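# Seat a staple stick onto an open stapler's rail

## Task

Pick up one stick of staples from the tray and place it straddling the open stapler's rail, with its legs pointing down and pushed fully down onto the rail; the stapler must remain flat and resting directly on the table, and at the end the gripper must have released the stick and withdrawn.

## Robot and tools

Robot: two AgileX Piper arms, left_arm and right_arm, each with a wrist camera and a two-finger parallel gripper. Nominal bases sit either side of the table: left_arm on the +y side, right_arm on the -y side. Calibrated bases in the scene frame: left_arm at (-0.031, +0.289, 0) m, right_arm at (-0.023, -0.323, 0) m, each yawed by about 1 degree, with +z up in both.

Frames. The scene frame has its origin at table-top height midway between the nominal bases, +x out over the table, +y toward left_arm, +z up. Arm names do not match image sides. Every hand pose, velocity, target and wrist-camera pose an arm reports is in that arm's own base frame; fixed cameras and the table use the scene frame. The gripper's fingers point along its +z and close along its y. end_effector_position is the point between the pads, roughly 5 mm short of the fingertips. Reported positions and orientations can be wrong by a few centimetres, worse at long reach.

The 14-number row, shared by every moving tool: one flat list covering both arms, each value in [-1, 1]: dx, dy, dz, rx, ry, rz, opening for left_arm, then the same seven for right_arm. Always give all 14, even when one arm stays still. dx..rz are offsets, not poses: they are measured from that arm's Hand target as it stood when the action or move began, along that arm's base axes; rotation is about the Hand target's position, and rx, ry, rz form a single rotation vector. Scale: 1.0 equals 0.6 m or 180 degrees. A translation longer than 1.0 may be shortened along its direction. Opening is absolute, not an offset: +1 fully open (0.070 m), -1 closed; a full close takes about 1 s or more. Sending zeros for an arm's six pose numbers re-requests its current Hand target; a 0 in the opening slot is a real command (half open), so resend the current opening to leave a gripper unchanged.

execute_actions(actions, cameras): actions is a list of actions; each action is a table of up to 15 rows, one row per 1/30 s step; a short table repeats its final row to fill 15 steps. All rows of an action count from the same start pose, not from the previous row; a new action or call restarts from the present Hand target, so repeating an offset moves further. An empty list just returns state and images. cameras selects images: null, omitted or ["all"] gives all, [] gives none; unknown names invalidate the call.

move(target, speed, blend, opening_speed, blocking, cameras): straight-line path toward target, either one 14-number row or a list of up to 15 rows; every row in a list is counted from the same starting Hand targets. speed is path top speed in m/s, 0.002 to 2.2 (default 0.25), rotation capped at twice that in rad/s; one value or one per target. blend (m) rounds corners through intermediate targets. opening_speed (per second on the -1..+1 scale, at least 0.2) makes opening changes gradual. blocking=false returns after about 0.5 s while the move continues. Paths ignore obstacles and the other arm, last at most 10 s, and the gripper lags the path more at higher speed. Avoid paths passing near an arm's own base; route around it. The result adds a "move:" line: done, off_target, moving, held or fault, plus limits (paced = pose clipped, held = steps withheld). An arm not named in the ending is at rest within 3 mm and 2 degrees of its pose; neither done nor off_target tells you about contact.

wait(seconds 0..10, cameras): lets time run with commands held. stop(cameras): brakes a running move. zoom_image(camera, region): camera is cam_low, cam_left_wrist or cam_right_wrist; region is [x0, y0, x1, y1] pixels, at most 504x504, from that camera's latest image. read_manual gives only licence text. finished_scene(scene) ends the current scene irreversibly; pass the current scene number.

Result lines: end_effector_position (m) and end_effector_quat_wxyz; Hand target (the last commanded pose after clipping, which the next offsets start from); Tool commands; grip_measured (opening on the command scale); Joint positions (last value is the measured opening in metres); joint torques (drive output including gravity, noisy, positive toward larger joint angle); MOTOR HOT, TORQUE FAULT or OVER-TEMPERATURE FAULT lines. Images are 896x504 for cam_low and both wrist cameras.

Control notes: commanded orientation is clipped to within 32 degrees of the measured one each step. A gripper often stops short of its Hand target; any new command re-requests it, and if still short, send the remaining gap as an offset. A blocked arm keeps pushing until commanded back past its gripper. To grip, command an opening about 0.05 below grip_measured at first contact; smaller margins grip more gently; objects under 2 mm wide get less force.

Avoid: dropping the stick or releasing it while moving; fast or hard contact (impact grows with speed and with how far the target lies past contact); pressing on the stapler enough to tip or shift it off flat; knocking anything off the table. Contact torque at a joint's limit (21.8 N m for waist, shoulder, elbow; 7.6 N m for wrist joints, whose motors give only about 4 N m) stops that arm for 10 s. Keep the arms apart: the clearance check may not prevent collisions, and never close one gripper on the other's fingers. Long holds, stretched poses or pushing at unreachable targets heat motors; at 80 °C that arm goes limp. Loose objects may occasionally get nudged.

Each tool is called after "Request:" as name(argument=value, ...), one argument or row to a line, values as JSON.

## Session

Request:
execute_actions(
  actions=[],
)

Scene clock: 0.00 s.
left_arm: end_effector_position=(+0.5946, -0.0171, +0.2590) grip_measured=+1.00 end_effector_quat_wxyz=(+0.443, +0.037, +0.863, -0.240) | right_arm: end_effector_position=(+0.2315, +0.0766, +0.1053) grip_measured=+1.00 end_effector_quat_wxyz=(-0.015, -0.195, +0.981, +0.012)
Joint positions: left_arm=[0.189 2.15 -2.095 -0.844 0.885 0.579 0.07] | right_arm=[0.295 1.475 -0.974 0.03 1.184 -0.109 0.07]
Joint torques (N m): no reading
Hand target: left_arm +0.5946, -0.0171, +0.2590; +0.443, +0.037, +0.863, -0.240 | right_arm +0.2315, +0.0766, +0.1053; -0.015, -0.195, +0.981, +0.012
Tool commands: left_gripper/opening=+1.0 right_gripper/opening=+1.0

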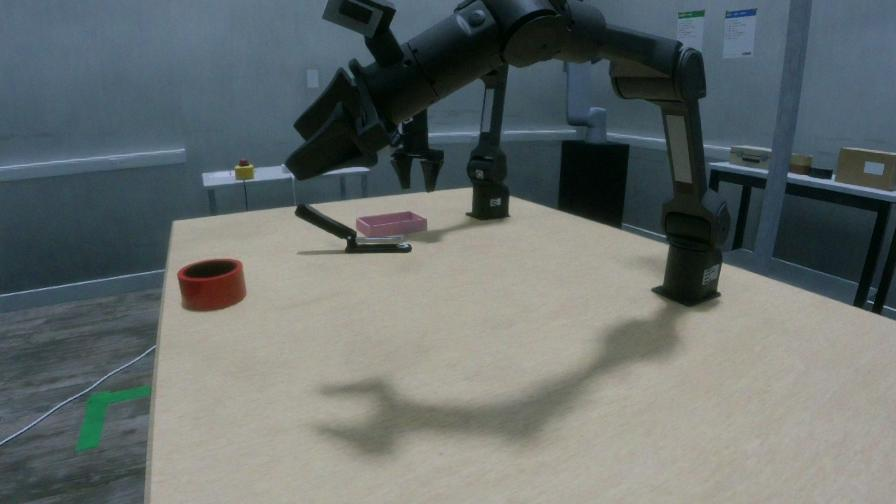

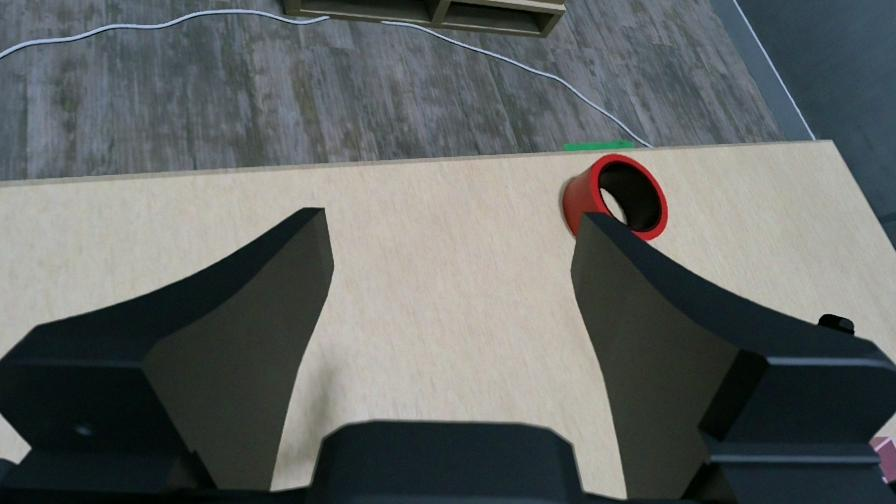

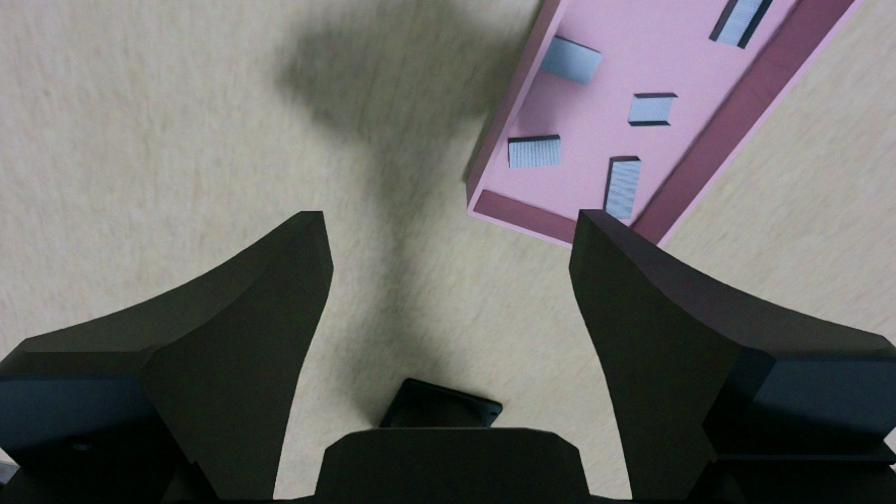

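Request:
move(
  target=[0,0,0,0,0,0,1,0.05,0,0.25,0,-0.195,0,1],
)

Scene clock: 35.37 s.
left_arm: end_effector_position=(+0.5946, -0.0171, +0.2590) grip_measured=+1.00 end_effector_quat_wxyz=(+0.443, +0.037, +0.863, -0.240) | right_arm: end_effector_position=(+0.2616, +0.0767, +0.2562) grip_measured=+1.00 end_effector_quat_wxyz=(+0.283, -0.189, +0.939, -0.047)
Joint positions: left_arm=[0.189 2.15 -2.095 -0.844 0.885 0.579 0.07] | right_arm=[0.478 1.115 -1.132 -0.261 1.152 0.124 0.07]
Joint torques (N m): left_arm=[-0.01 -7.83 -6.39 -0.62 -0.43 0.29] | right_arm=[0.81 -1.21 -3.5 -0.11 -0.44 -0.08]
Hand target: left_arm +0.5946, -0.0171, +0.2590; +0.443, +0.037, +0.863, -0.240 | right_arm +0.2615, +0.0766, +0.2553; +0.282, -0.189, +0.940, -0.047
Off the commanded pose: left_arm 0.000 m, 0 deg | right_arm 0.001 m, 0 deg.
move: done

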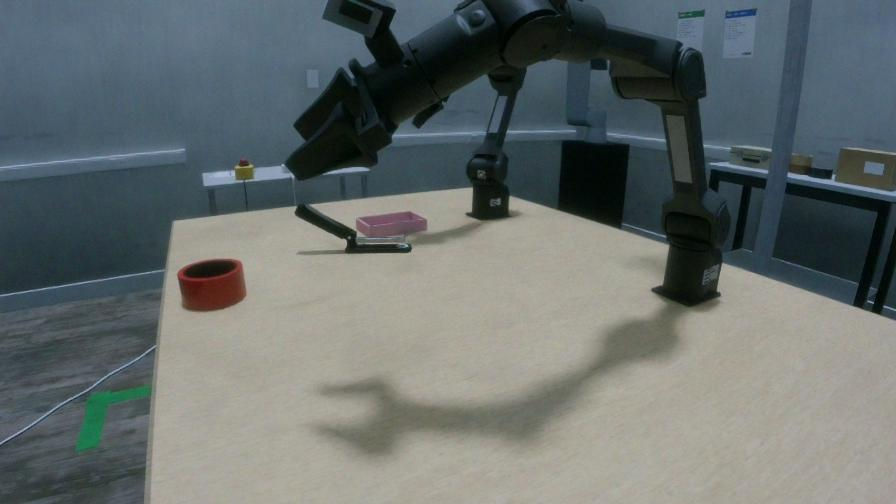

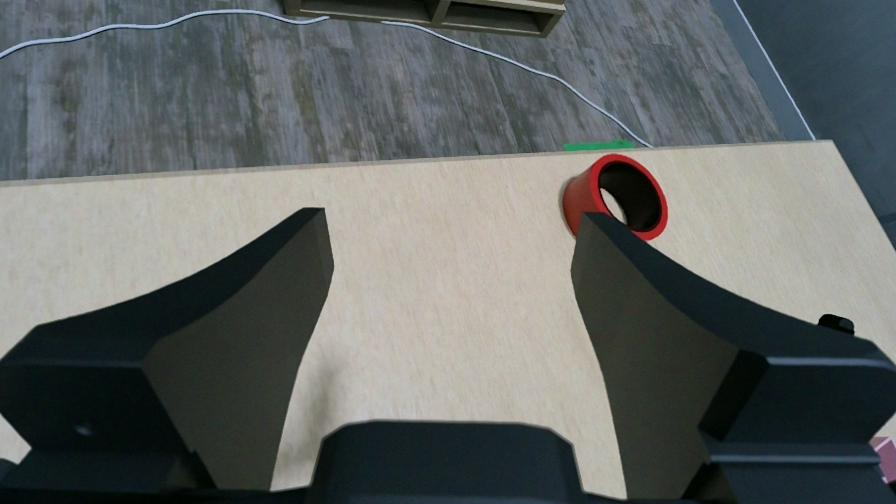

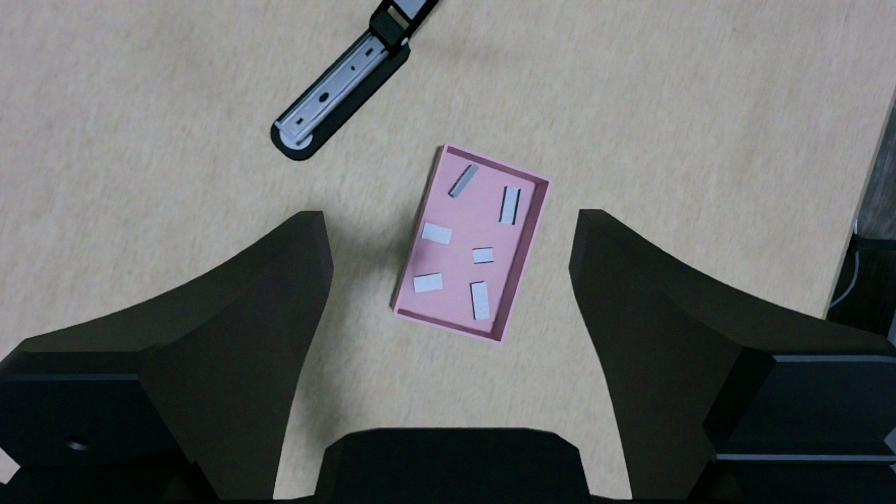

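Request:
zoom_image(
  camera="cam_right_wrist",
  region=[380, 130, 560, 350],
)

Request:
zoom_image(
  camera="cam_right_wrist",
  region=[250, 0, 450, 170],
)

Request:
zoom_image(
  camera="cam_low",
  region=[270, 180, 450, 270],
)

Scaled by 2.291.

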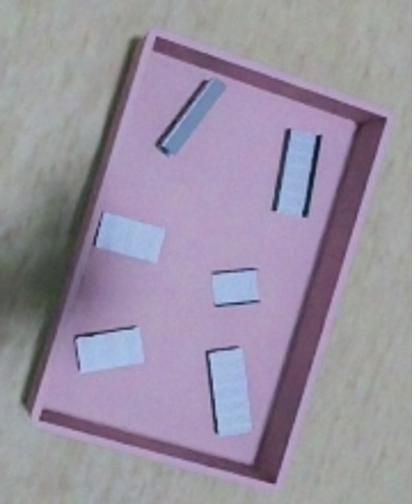

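Scaled by 2.520.

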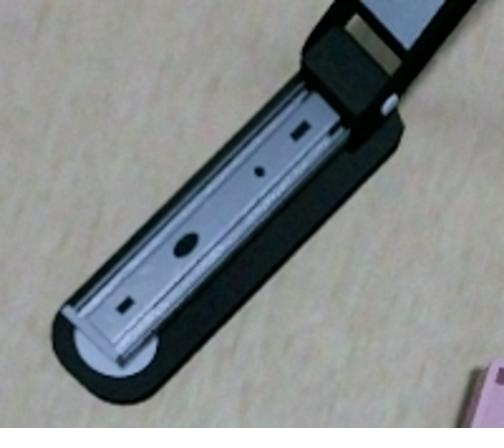

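Scaled by 2.800.

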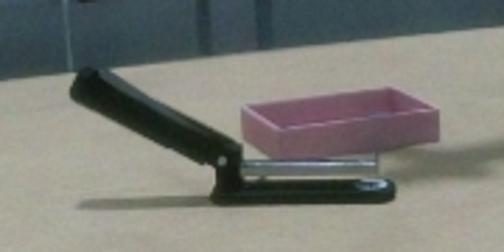

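Request:
move(
  target=[0,0,0,0,0,0,1,0.03,-0.08,-0.21,0,0,0,1],
  cameras=["cam_right_wrist"],
)

Request:
zoom_image(
  camera="cam_right_wrist",
  region=[320, 80, 620, 420],
)

Scene clock: 74.30 s.
left_arm: end_effector_position=(+0.5946, -0.0171, +0.2590) grip_measured=+1.00 end_effector_quat_wxyz=(+0.443, +0.037, +0.863, -0.240) | right_arm: end_effector_position=(+0.2793, +0.0286, +0.1288) grip_measured=+1.00 end_effector_quat_wxyz=(+0.281, -0.189, +0.940, -0.047)
Joint positions: left_arm=[0.189 2.15 -2.095 -0.844 0.885 0.579 0.07] | right_arm=[0.154 1.159 -0.65 -0.12 0.578 -0.162 0.07]
Joint torques (N m): left_arm=[0.07 -7.86 -6.12 -0.59 -0.42 0.37] | right_arm=[0.63 -1.89 -4.3 -0.27 -0.52 0.06]
Hand target: left_arm +0.5946, -0.0171, +0.2590; +0.443, +0.037, +0.863, -0.240 | right_arm +0.2795, +0.0286, +0.1293; +0.282, -0.189, +0.940, -0.047
Off the commanded pose: left_arm 0.000 m, 0 deg | right_arm 0.001 m, 0 deg.
move: done
Images, in order (width x height): cam_right_wrist 896x504.

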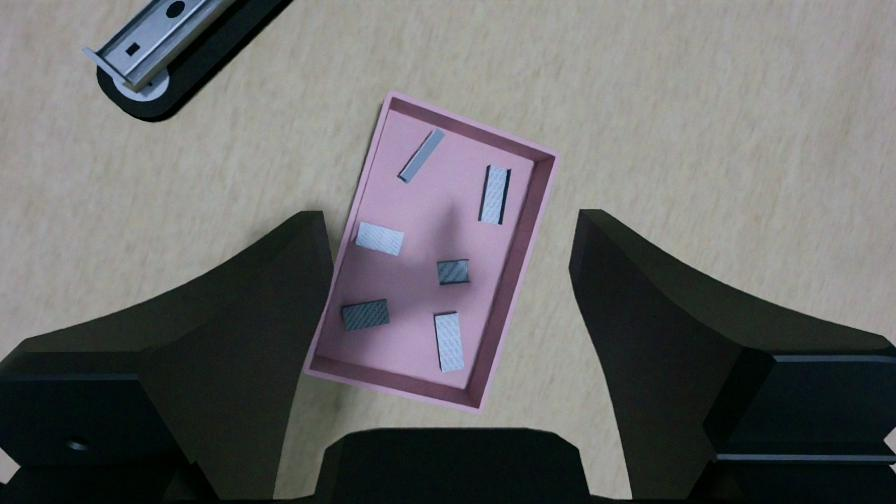

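Scaled by 1.482.

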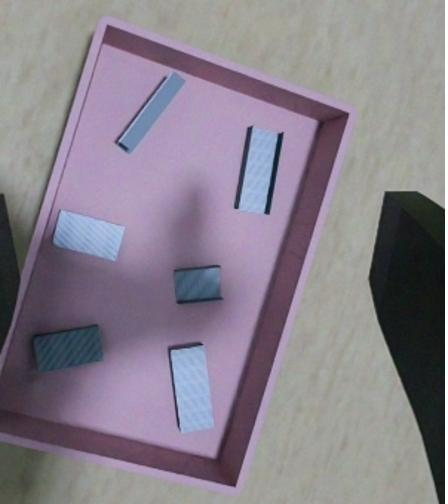

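Request:
move(
  target=[0,0,0,0,0,0,1,0.11,0.24,0.04,0,0,0,1],
  cameras=["cam_right_wrist"],
)

Request:
zoom_image(
  camera="cam_right_wrist",
  region=[320, 80, 620, 420],
)

Scene clock: 91.30 s.
left_arm: end_effector_position=(+0.5946, -0.0171, +0.2590) grip_measured=+1.00 end_effector_quat_wxyz=(+0.443, +0.037, +0.863, -0.240) | right_arm: end_effector_position=(+0.3457, +0.1730, +0.1533) grip_measured=+1.00 end_effector_quat_wxyz=(+0.281, -0.189, +0.940, -0.047)
Joint positions: left_arm=[0.189 2.15 -2.095 -0.844 0.885 0.579 0.07] | right_arm=[0.645 1.569 -1.128 -0.463 0.781 0.508 0.07]
Joint torques (N m): left_arm=[-0.04 -7.65 -6.4 -0.63 -0.39 0.33] | right_arm=[0.13 -5.04 -3.05 -0.33 -0.5 -0.1]
Hand target: left_arm +0.5946, -0.0171, +0.2590; +0.443, +0.037, +0.863, -0.240 | right_arm +0.3455, +0.1726, +0.1533; +0.282, -0.189, +0.940, -0.047
Off the commanded pose: left_arm 0.000 m, 0 deg | right_arm 0.000 m, 0 deg.
move: done
Images, in order (width x height): cam_right_wrist 896x504.

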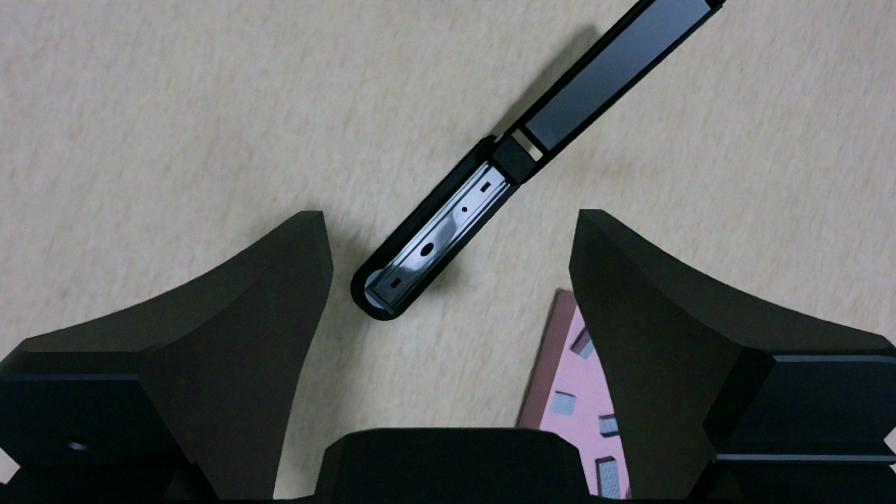

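Scaled by 1.482.

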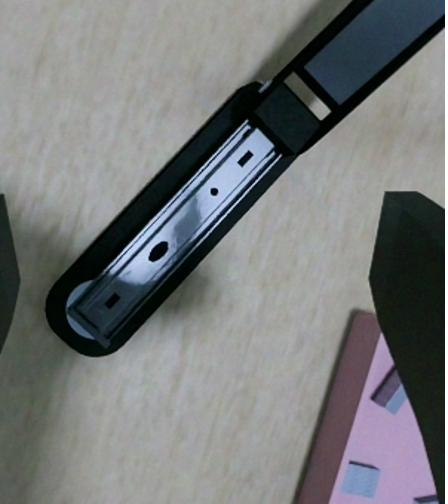

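Request:
zoom_image(
  camera="cam_right_wrist",
  region=[340, 220, 480, 330],
)

Request:
zoom_image(
  camera="cam_right_wrist",
  region=[420, 120, 560, 240],
)

Request:
zoom_image(
  camera="cam_low",
  region=[340, 225, 420, 260],
)

Scaled by 3.600.

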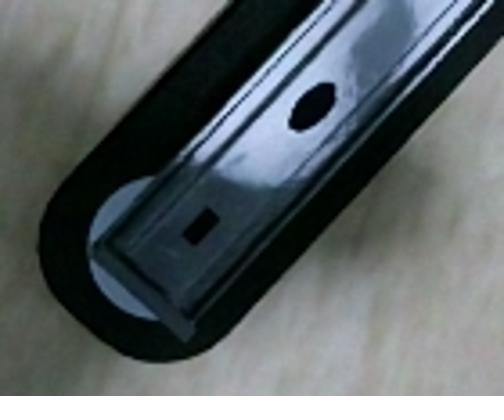

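Scaled by 3.600.

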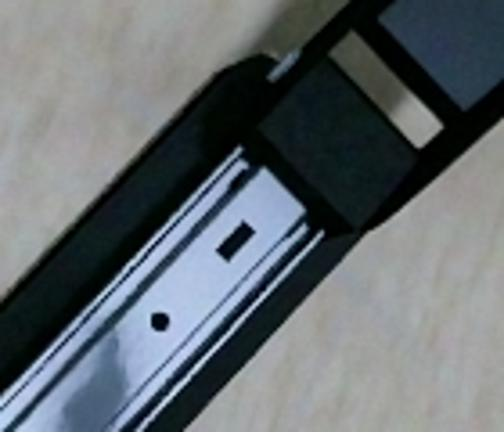

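This scene's latest camera images include none from cam_low. They are from: cam_right_wrist. cam_low's image comes with the result of a call that names it in "cameras".

Request:
move(
  target=[0,0,0,0,0,0,1,-0.196,-0.32,-0.095,-0.0156,0.1839,0.0317,0.0],
)

Request:
zoom_image(
  camera="cam_right_wrist",
  region=[300, 50, 600, 300],
)

Request:
zoom_image(
  camera="cam_low",
  region=[340, 225, 420, 260],
)

Scene clock: 158.13 s.
left_arm: end_effector_position=(+0.5946, -0.0171, +0.2590) grip_measured=+1.00 end_effector_quat_wxyz=(+0.443, +0.037, +0.863, -0.240) | right_arm: end_effector_position=(+0.2278, -0.0197, +0.0964) grip_measured=+0.00 end_effector_quat_wxyz=(+0.000, -0.246, +0.969, +0.000)
Joint positions: left_arm=[0.189 2.15 -2.095 -0.844 0.885 0.579 0.07] | right_arm=[-0.086 1.413 -0.874 0 1.119 -0.585 0.035]
Joint torques (N m): left_arm=[0.07 -7.89 -6.57 -0.6 -0.48 0.32] | right_arm=[1.81 -2.51 -3.13 -0.1 -0.17 0.05]
Hand target: left_arm +0.5946, -0.0171, +0.2590; +0.443, +0.037, +0.863, -0.240 | right_arm +0.2279, -0.0194, +0.0963; +0.000, -0.247, +0.969, +0.000
Off the commanded pose: left_arm 0.000 m, 0 deg | right_arm 0.000 m, 0 deg.
move: done

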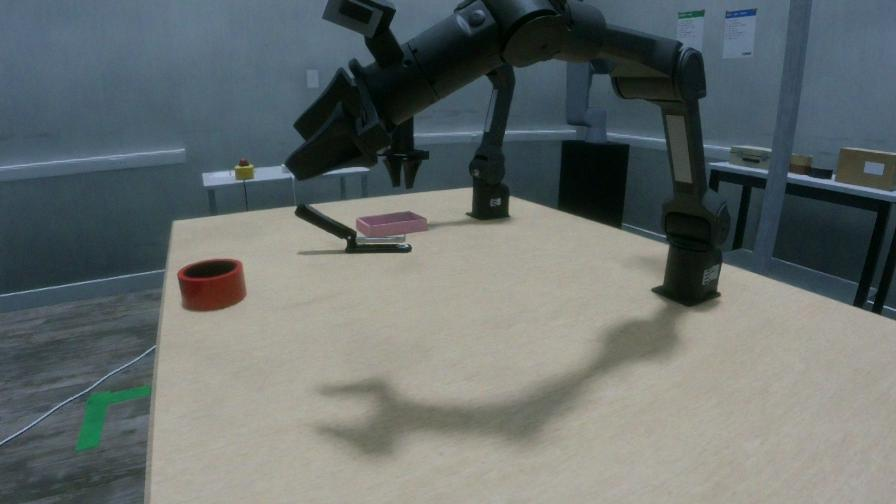

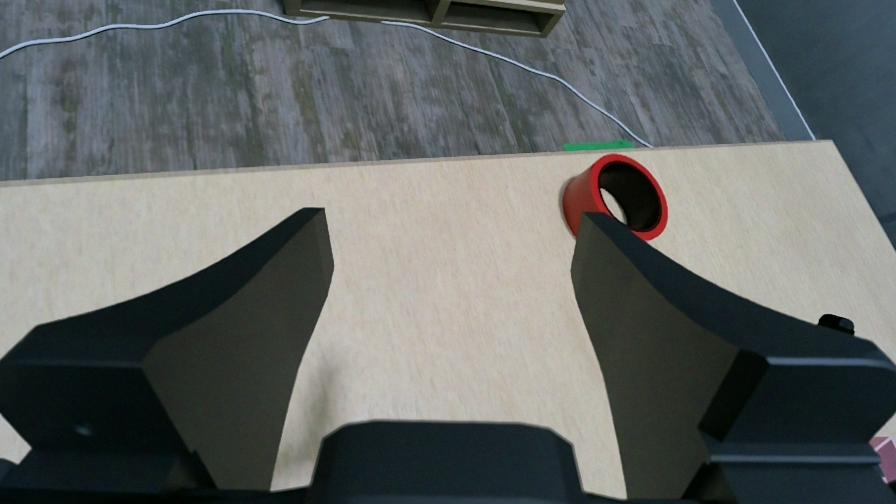

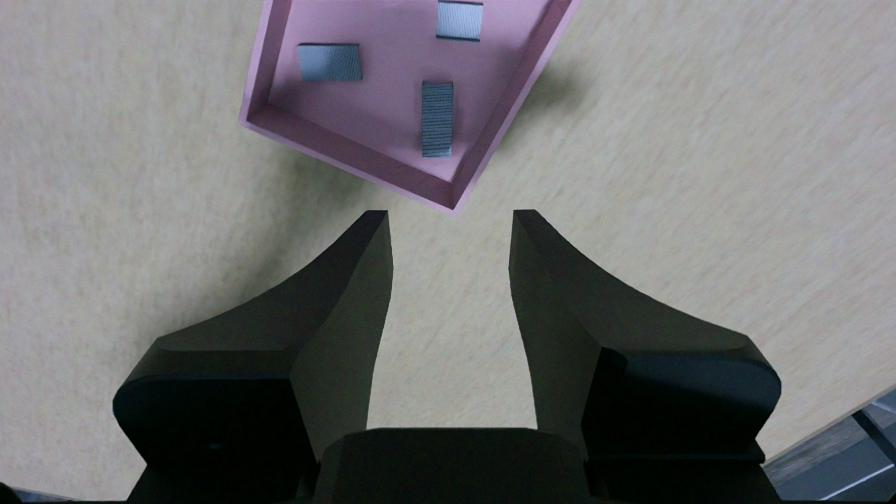

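Scaled by 1.680.

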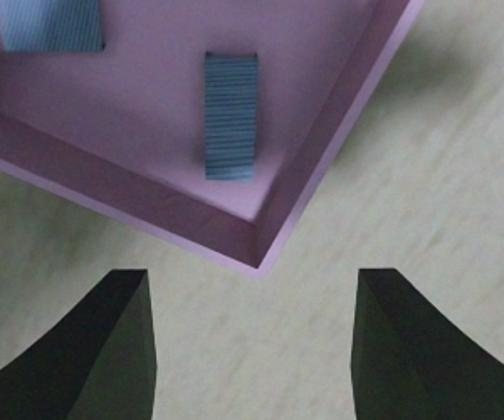

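Scaled by 6.300.

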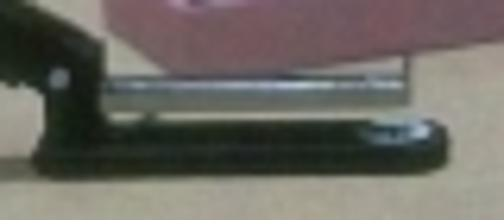

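Request:
move(
  target=[0,0,0,0,0,0,1,-0.006,0.0075,-0.087,0,0,0,-0.35],
  cameras=["cam_right_wrist"],
)

Request:
zoom_image(
  camera="cam_right_wrist",
  region=[340, 60, 560, 240],
)

Scene clock: 180.77 s.
left_arm: end_effector_position=(+0.5946, -0.0171, +0.2590) grip_measured=+1.00 end_effector_quat_wxyz=(+0.443, +0.037, +0.863, -0.240) | right_arm: end_effector_position=(+0.2238, -0.0149, +0.0435) grip_measured=-0.35 end_effector_quat_wxyz=(-0.001, -0.247, +0.969, +0.001)
Joint positions: left_arm=[0.189 2.15 -2.095 -0.844 0.885 0.579 0.07] | right_arm=[-0.067 1.496 -0.721 0 0.886 -0.566 0.023]
Joint torques (N m): left_arm=[0.2 -8.19 -6.3 -0.61 -0.41 0.33] | right_arm=[1.39 -3.84 -3.38 -0.05 0.03 0]
Hand target: left_arm +0.5946, -0.0171, +0.2590; +0.443, +0.037, +0.863, -0.240 | right_arm +0.2243, -0.0149, +0.0441; +0.000, -0.247, +0.969, +0.000
Off the commanded pose: left_arm 0.000 m, 0 deg | right_arm 0.001 m, 0 deg.
move: done
Images, in order (width x height): cam_right_wrist 896x504.

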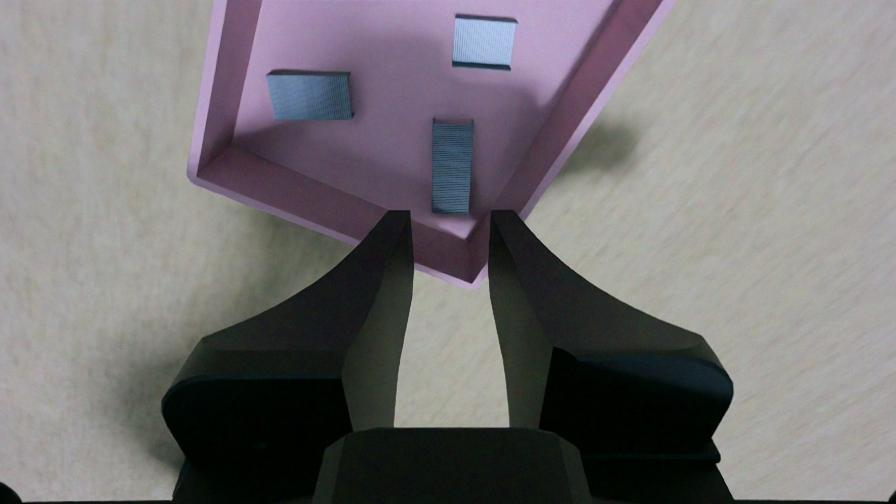

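Scaled by 2.291.

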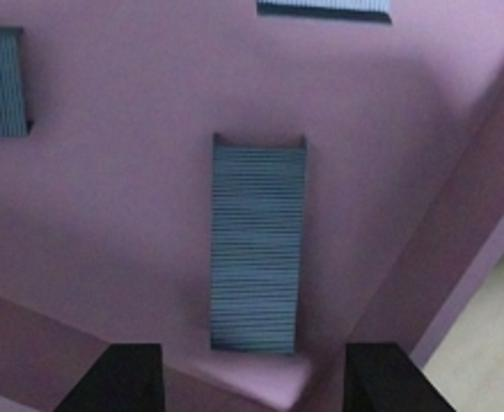

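Request:
move(
  target=[0,0,0,0,0,0,1,0.0105,0.0057,-0.0505,0,0,-0.005,-0.5],
  speed=0.1,
  cameras=["cam_right_wrist"],
)

Request:
zoom_image(
  camera="cam_right_wrist",
  region=[360, 100, 540, 260],
)

Scene clock: 207.43 s.
left_arm: end_effector_position=(+0.5946, -0.0171, +0.2590) grip_measured=+1.00 end_effector_quat_wxyz=(+0.443, +0.037, +0.863, -0.240) | right_arm: end_effector_position=(+0.2306, -0.0115, +0.0135) grip_measured=-0.50 end_effector_quat_wxyz=(-0.001, -0.239, +0.971, +0.000)
Joint positions: left_arm=[0.189 2.15 -2.095 -0.844 0.885 0.579 0.07] | right_arm=[-0.05 1.593 -0.681 0 0.748 -0.534 0.017]
Joint torques (N m): left_arm=[0.35 -7.71 -6.11 -0.56 -0.42 0.3] | right_arm=[1.33 -4.09 -2.3 -0.04 0.04 -0.05]
Hand target: left_arm +0.5946, -0.0171, +0.2590; +0.443, +0.037, +0.863, -0.240 | right_arm +0.2306, -0.0115, +0.0138; +0.000, -0.240, +0.971, +0.000
Off the commanded pose: left_arm 0.000 m, 0 deg | right_arm 0.000 m, 0 deg.
move: done
Images, in order (width x height): cam_right_wrist 896x504.

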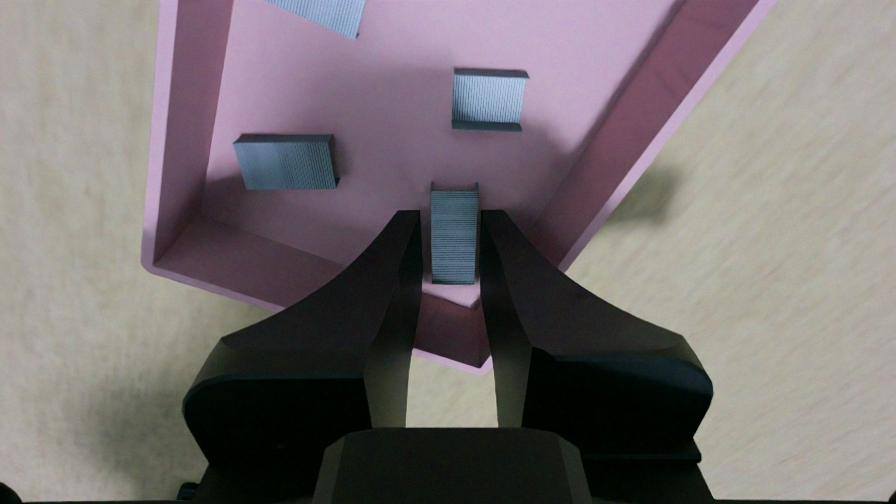

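Scaled by 2.800.

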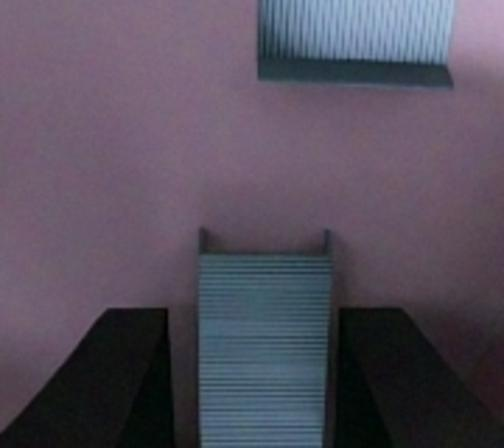

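Request:
move(
  target=[
    [0,0,0,0,0,0,1,-0.0007,-0.0014,-0.0075,0,0,0,-0.5],
    [0,0,0,0,0,0,1,-0.0007,-0.0014,-0.0075,0,0,0,-0.75],
  ],
  speed=0.05,
  opening_speed=0.4,
  cameras=["cam_right_wrist"],
)

Request:
zoom_image(
  camera="cam_right_wrist",
  region=[360, 100, 540, 260],
)

Scene clock: 225.23 s.
left_arm: end_effector_position=(+0.5946, -0.0171, +0.2590) grip_measured=+1.00 end_effector_quat_wxyz=(+0.443, +0.037, +0.863, -0.240) | right_arm: end_effector_position=(+0.2304, -0.0122, +0.0095) grip_measured=-0.61 end_effector_quat_wxyz=(+0.000, -0.239, +0.971, +0.000)
Joint positions: left_arm=[0.189 2.15 -2.095 -0.844 0.885 0.579 0.07] | right_arm=[-0.053 1.603 -0.672 0 0.727 -0.537 0.014]
Joint torques (N m): left_arm=[0.03 -7.86 -6.37 -0.56 -0.41 0.35] | right_arm=[0 -2.65 -1.84 0.05 0.04 -0.05]
Hand target: left_arm +0.5946, -0.0171, +0.2590; +0.443, +0.037, +0.863, -0.240 | right_arm +0.2302, -0.0123, +0.0093; +0.000, -0.240, +0.971, +0.000
Off the commanded pose: left_arm 0.000 m, 0 deg | right_arm 0.000 m, 0 deg.
move: done
Images, in order (width x height): cam_right_wrist 896x504.

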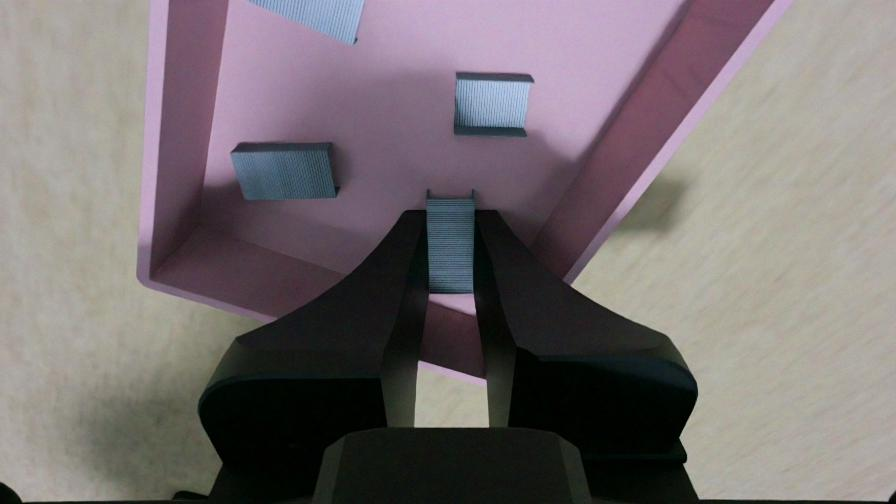

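Scaled by 2.800.

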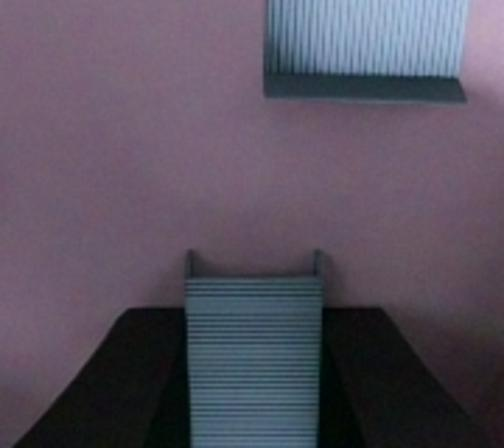

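Request:
move(
  target=[
    [0,0,0,0,0,0,1,0,0,0,0,0,0,-0.55],
    [0,0,0,0,0,0,1,0,0,0.0018,0,0,0,-0.55],
    [0,0,0,0,0,0,1,0,0,0.0018,0,0,0,-0.69],
    [0,0,0,0,0,0,1,0,0,0.13,0,0,0,-0.69],
  ],
  speed=0.12,
  cameras=["cam_right_wrist"],
)

Request:
zoom_image(
  camera="cam_right_wrist",
  region=[360, 160, 540, 300],
)

Scene clock: 246.33 s.
left_arm: end_effector_position=(+0.5946, -0.0171, +0.2590) grip_measured=+1.00 end_effector_quat_wxyz=(+0.443, +0.037, +0.863, -0.240) | right_arm: end_effector_position=(+0.2308, -0.0122, +0.0881) grip_measured=-0.61 end_effector_quat_wxyz=(+0.001, -0.239, +0.971, +0.000)
Joint positions: left_arm=[0.189 2.15 -2.095 -0.844 0.885 0.579 0.07] | right_arm=[-0.053 1.431 -0.856 0 1.081 -0.537 0.013]
Joint torques (N m): left_arm=[0.35 -7.86 -5.99 -0.58 -0.46 0.3] | right_arm=[-0.04 -2.53 -2.76 0.14 -0.14 0]
Hand target: left_arm +0.5946, -0.0171, +0.2590; +0.443, +0.037, +0.863, -0.240 | right_arm +0.2302, -0.0123, +0.0873; +0.000, -0.240, +0.971, +0.000
Off the commanded pose: left_arm 0.000 m, 0 deg | right_arm 0.001 m, 0 deg.
move: done
Images, in order (width x height): cam_right_wrist 896x504.

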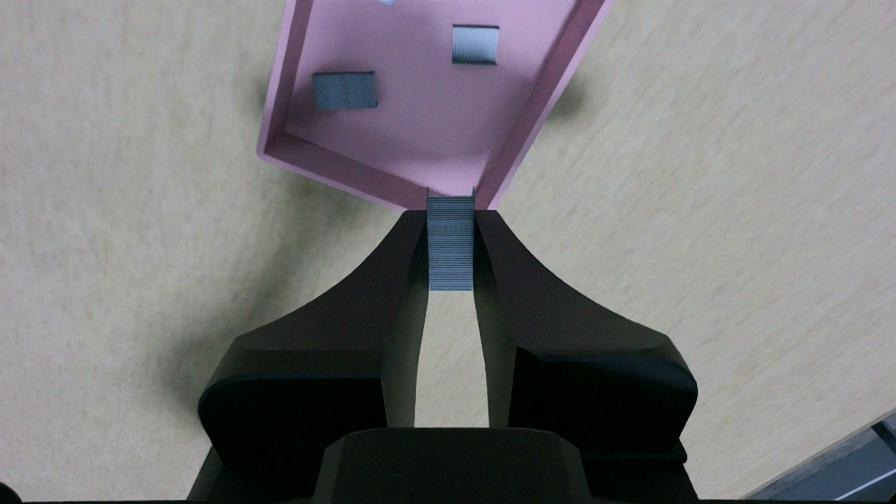

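Scaled by 2.800.

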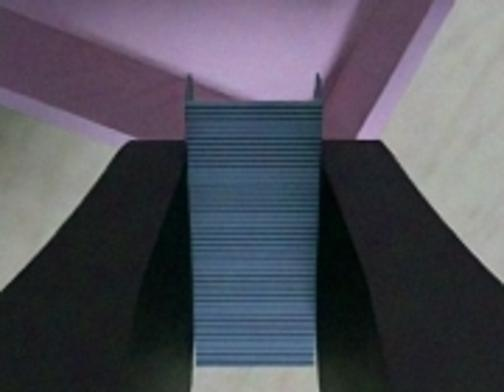

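Request:
move(
  target=[0,0,0,0,0,0,1,0.1913,0.2855,-0.01,0,0,-0.2837,-0.69],
  cameras=["cam_right_wrist","cam_low"],
)

Request:
zoom_image(
  camera="cam_right_wrist",
  region=[340, 50, 560, 290],
)

Request:
zoom_image(
  camera="cam_low",
  region=[280, 160, 440, 260],
)

Scene clock: 268.33 s.
left_arm: end_effector_position=(+0.5946, -0.0171, +0.2590) grip_measured=+1.00 end_effector_quat_wxyz=(+0.443, +0.037, +0.863, -0.240) | right_arm: end_effector_position=(+0.3452, +0.1593, +0.0813) grip_measured=-0.61 end_effector_quat_wxyz=(+0.000, +0.202, +0.979, +0.000)
Joint positions: left_arm=[0.189 2.15 -2.095 -0.844 0.885 0.579 0.07] | right_arm=[0.432 1.941 -1.488 0.001 1.205 0.839 0.013]
Joint torques (N m): left_arm=[0.3 -7.94 -6.09 -0.56 -0.46 0.36] | right_arm=[0.43 -6.82 -2.99 -0.19 -0.09 -0.06]
Hand target: left_arm +0.5946, -0.0171, +0.2590; +0.443, +0.037, +0.863, -0.240 | right_arm +0.3450, +0.1590, +0.0813; +0.000, +0.202, +0.979, +0.000
Off the commanded pose: left_arm 0.000 m, 0 deg | right_arm 0.000 m, 0 deg.
move: done
Images, in order (width x height): cam_low 896x504, cam_right_wrist 896x504.

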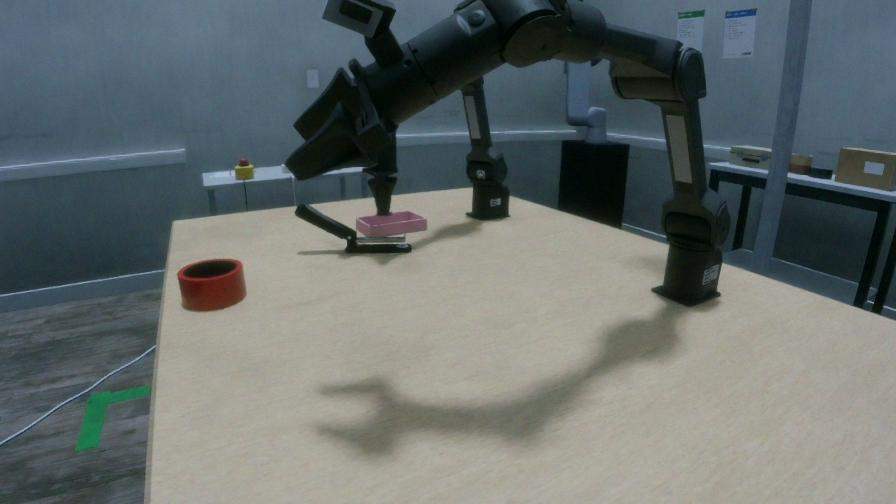

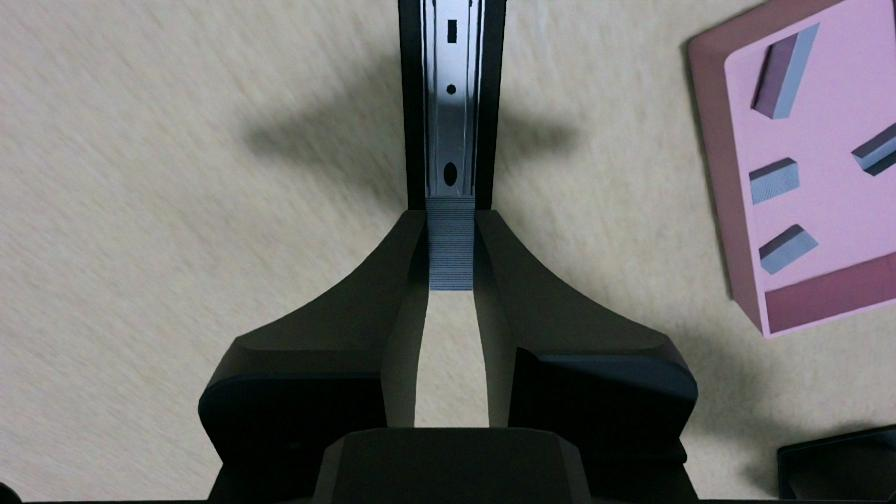

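Scaled by 2.100.

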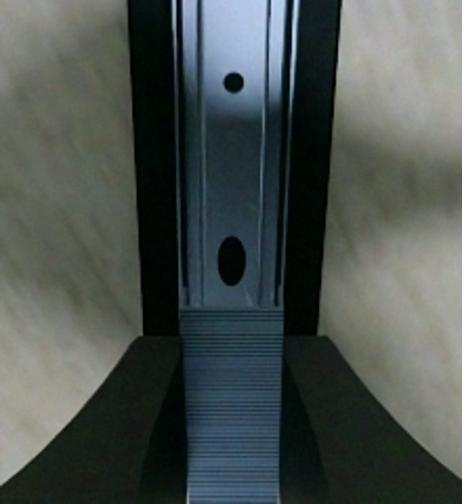

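Scaled by 3.150.

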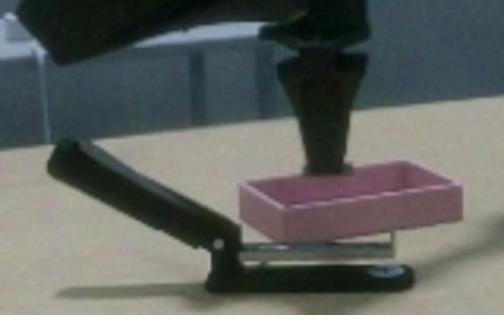

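Request:
move(
  target=[0,0,0,0,0,0,1,0,0,-0.067,0,0,0,-0.69],
  speed=0.1,
  cameras=["cam_right_wrist","cam_low"],
)

Request:
zoom_image(
  camera="cam_right_wrist",
  region=[390, 120, 510, 300],
)

Request:
zoom_image(
  camera="cam_low",
  region=[330, 180, 430, 260],
)

Scene clock: 284.73 s.
left_arm: end_effector_position=(+0.5946, -0.0171, +0.2590) grip_measured=+1.00 end_effector_quat_wxyz=(+0.443, +0.037, +0.863, -0.240) | right_arm: end_effector_position=(+0.3444, +0.1590, +0.0403) grip_measured=-0.61 end_effector_quat_wxyz=(-0.001, +0.202, +0.979, +0.000)
Joint positions: left_arm=[0.189 2.15 -2.095 -0.844 0.885 0.579 0.07] | right_arm=[0.432 1.99 -1.394 0.001 1.064 0.839 0.013]
Joint torques (N m): left_arm=[0.19 -8.14 -6.18 -0.58 -0.42 0.31] | right_arm=[-0.25 -7.01 -3.77 0.05 0.04 0]
Hand target: left_arm +0.5946, -0.0171, +0.2590; +0.443, +0.037, +0.863, -0.240 | right_arm +0.3450, +0.1590, +0.0411; +0.000, +0.202, +0.979, +0.000
Off the commanded pose: left_arm 0.000 m, 0 deg | right_arm 0.001 m, 0 deg.
move: done
Images, in order (width x height): cam_low 896x504, cam_right_wrist 896x504.

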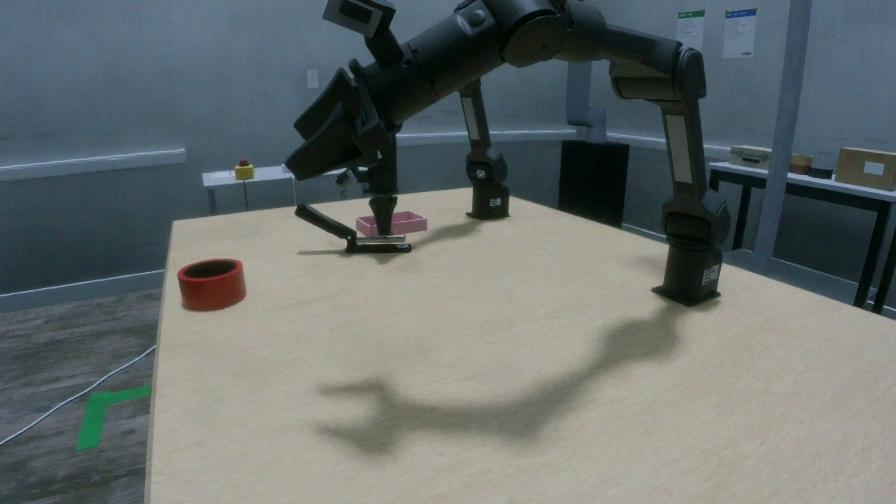

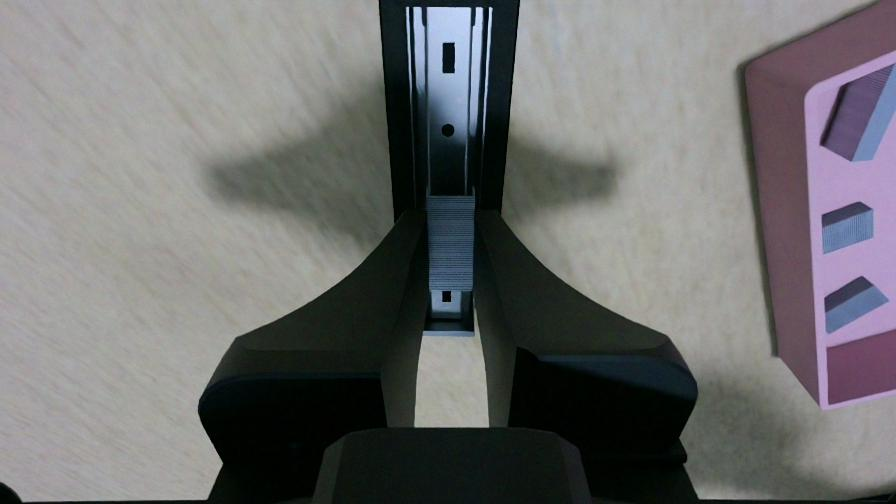

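Scaled by 2.800.

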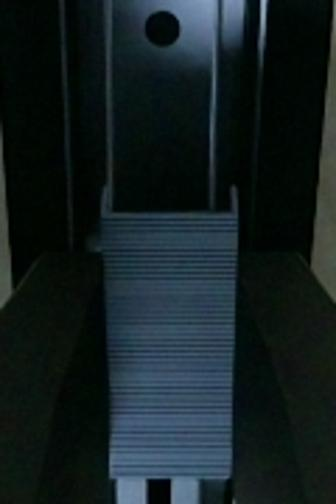

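Scaled by 5.040.

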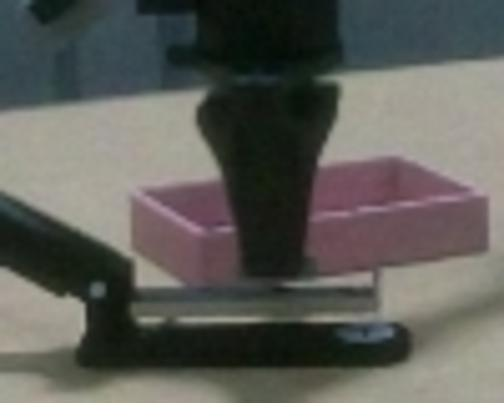

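Request:
move(
  target=[0,0,0,0,0,0,1,0.0008,0.0018,-0.012,0,0,0,-0.69],
  speed=0.05,
  cameras=["cam_right_wrist","cam_low"],
)

Request:
zoom_image(
  camera="cam_right_wrist",
  region=[390, 120, 510, 300],
)

Request:
zoom_image(
  camera="cam_low",
  region=[330, 200, 430, 260],
)

Scene clock: 298.30 s.
left_arm: end_effector_position=(+0.5946, -0.0171, +0.2590) grip_measured=+1.00 end_effector_quat_wxyz=(+0.443, +0.037, +0.863, -0.240) | right_arm: end_effector_position=(+0.3460, +0.1597, +0.0345) grip_measured=-0.61 end_effector_quat_wxyz=(+0.000, +0.203, +0.979, +0.001)
Joint positions: left_arm=[0.189 2.15 -2.095 -0.844 0.885 0.579 0.07] | right_arm=[0.432 2.002 -1.388 0.001 1.042 0.84 0.014]
Joint torques (N m): left_arm=[0.24 -7.98 -6.23 -0.54 -0.39 0.35] | right_arm=[2.12 -5.75 -2.25 0.08 -0.14 0.02]
Hand target: left_arm +0.5946, -0.0171, +0.2590; +0.443, +0.037, +0.863, -0.240 | right_arm +0.3454, +0.1601, +0.0339; +0.000, +0.202, +0.979, +0.000
Off the commanded pose: left_arm 0.000 m, 0 deg | right_arm 0.001 m, 0 deg.
move: done
Images, in order (width x height): cam_low 896x504, cam_right_wrist 896x504.

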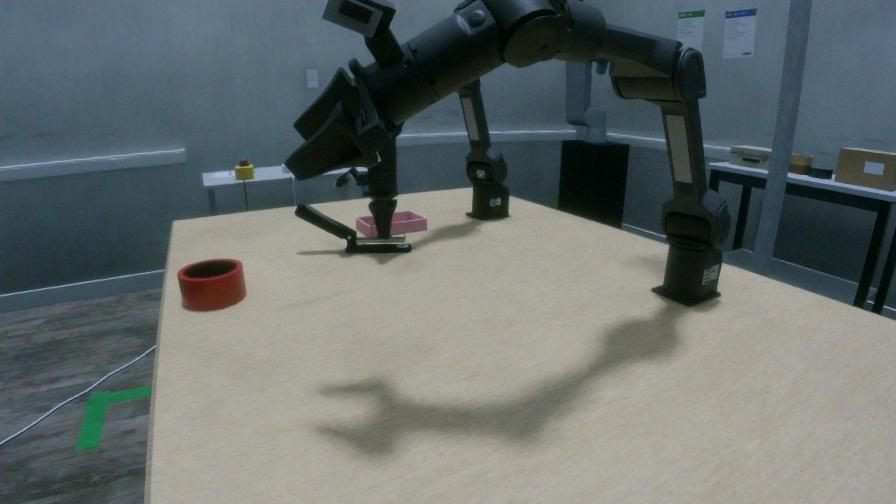

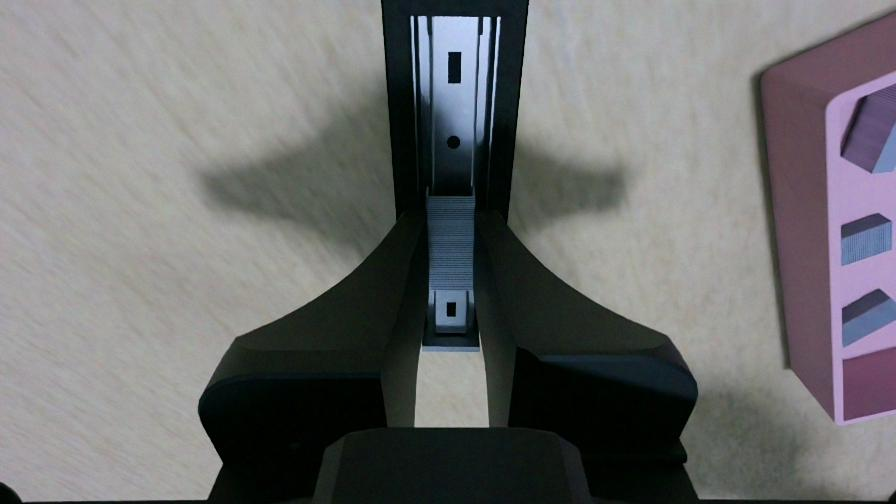

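Scaled by 2.800.

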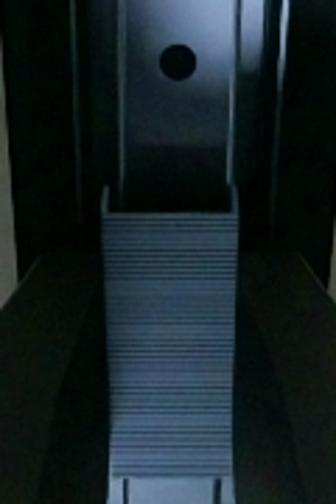

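Scaled by 5.040.

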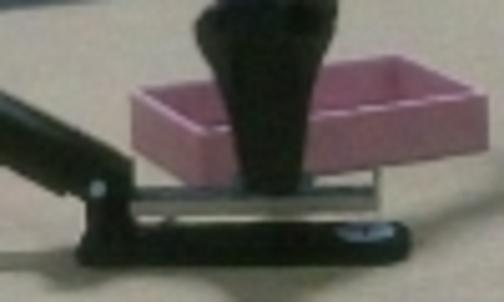

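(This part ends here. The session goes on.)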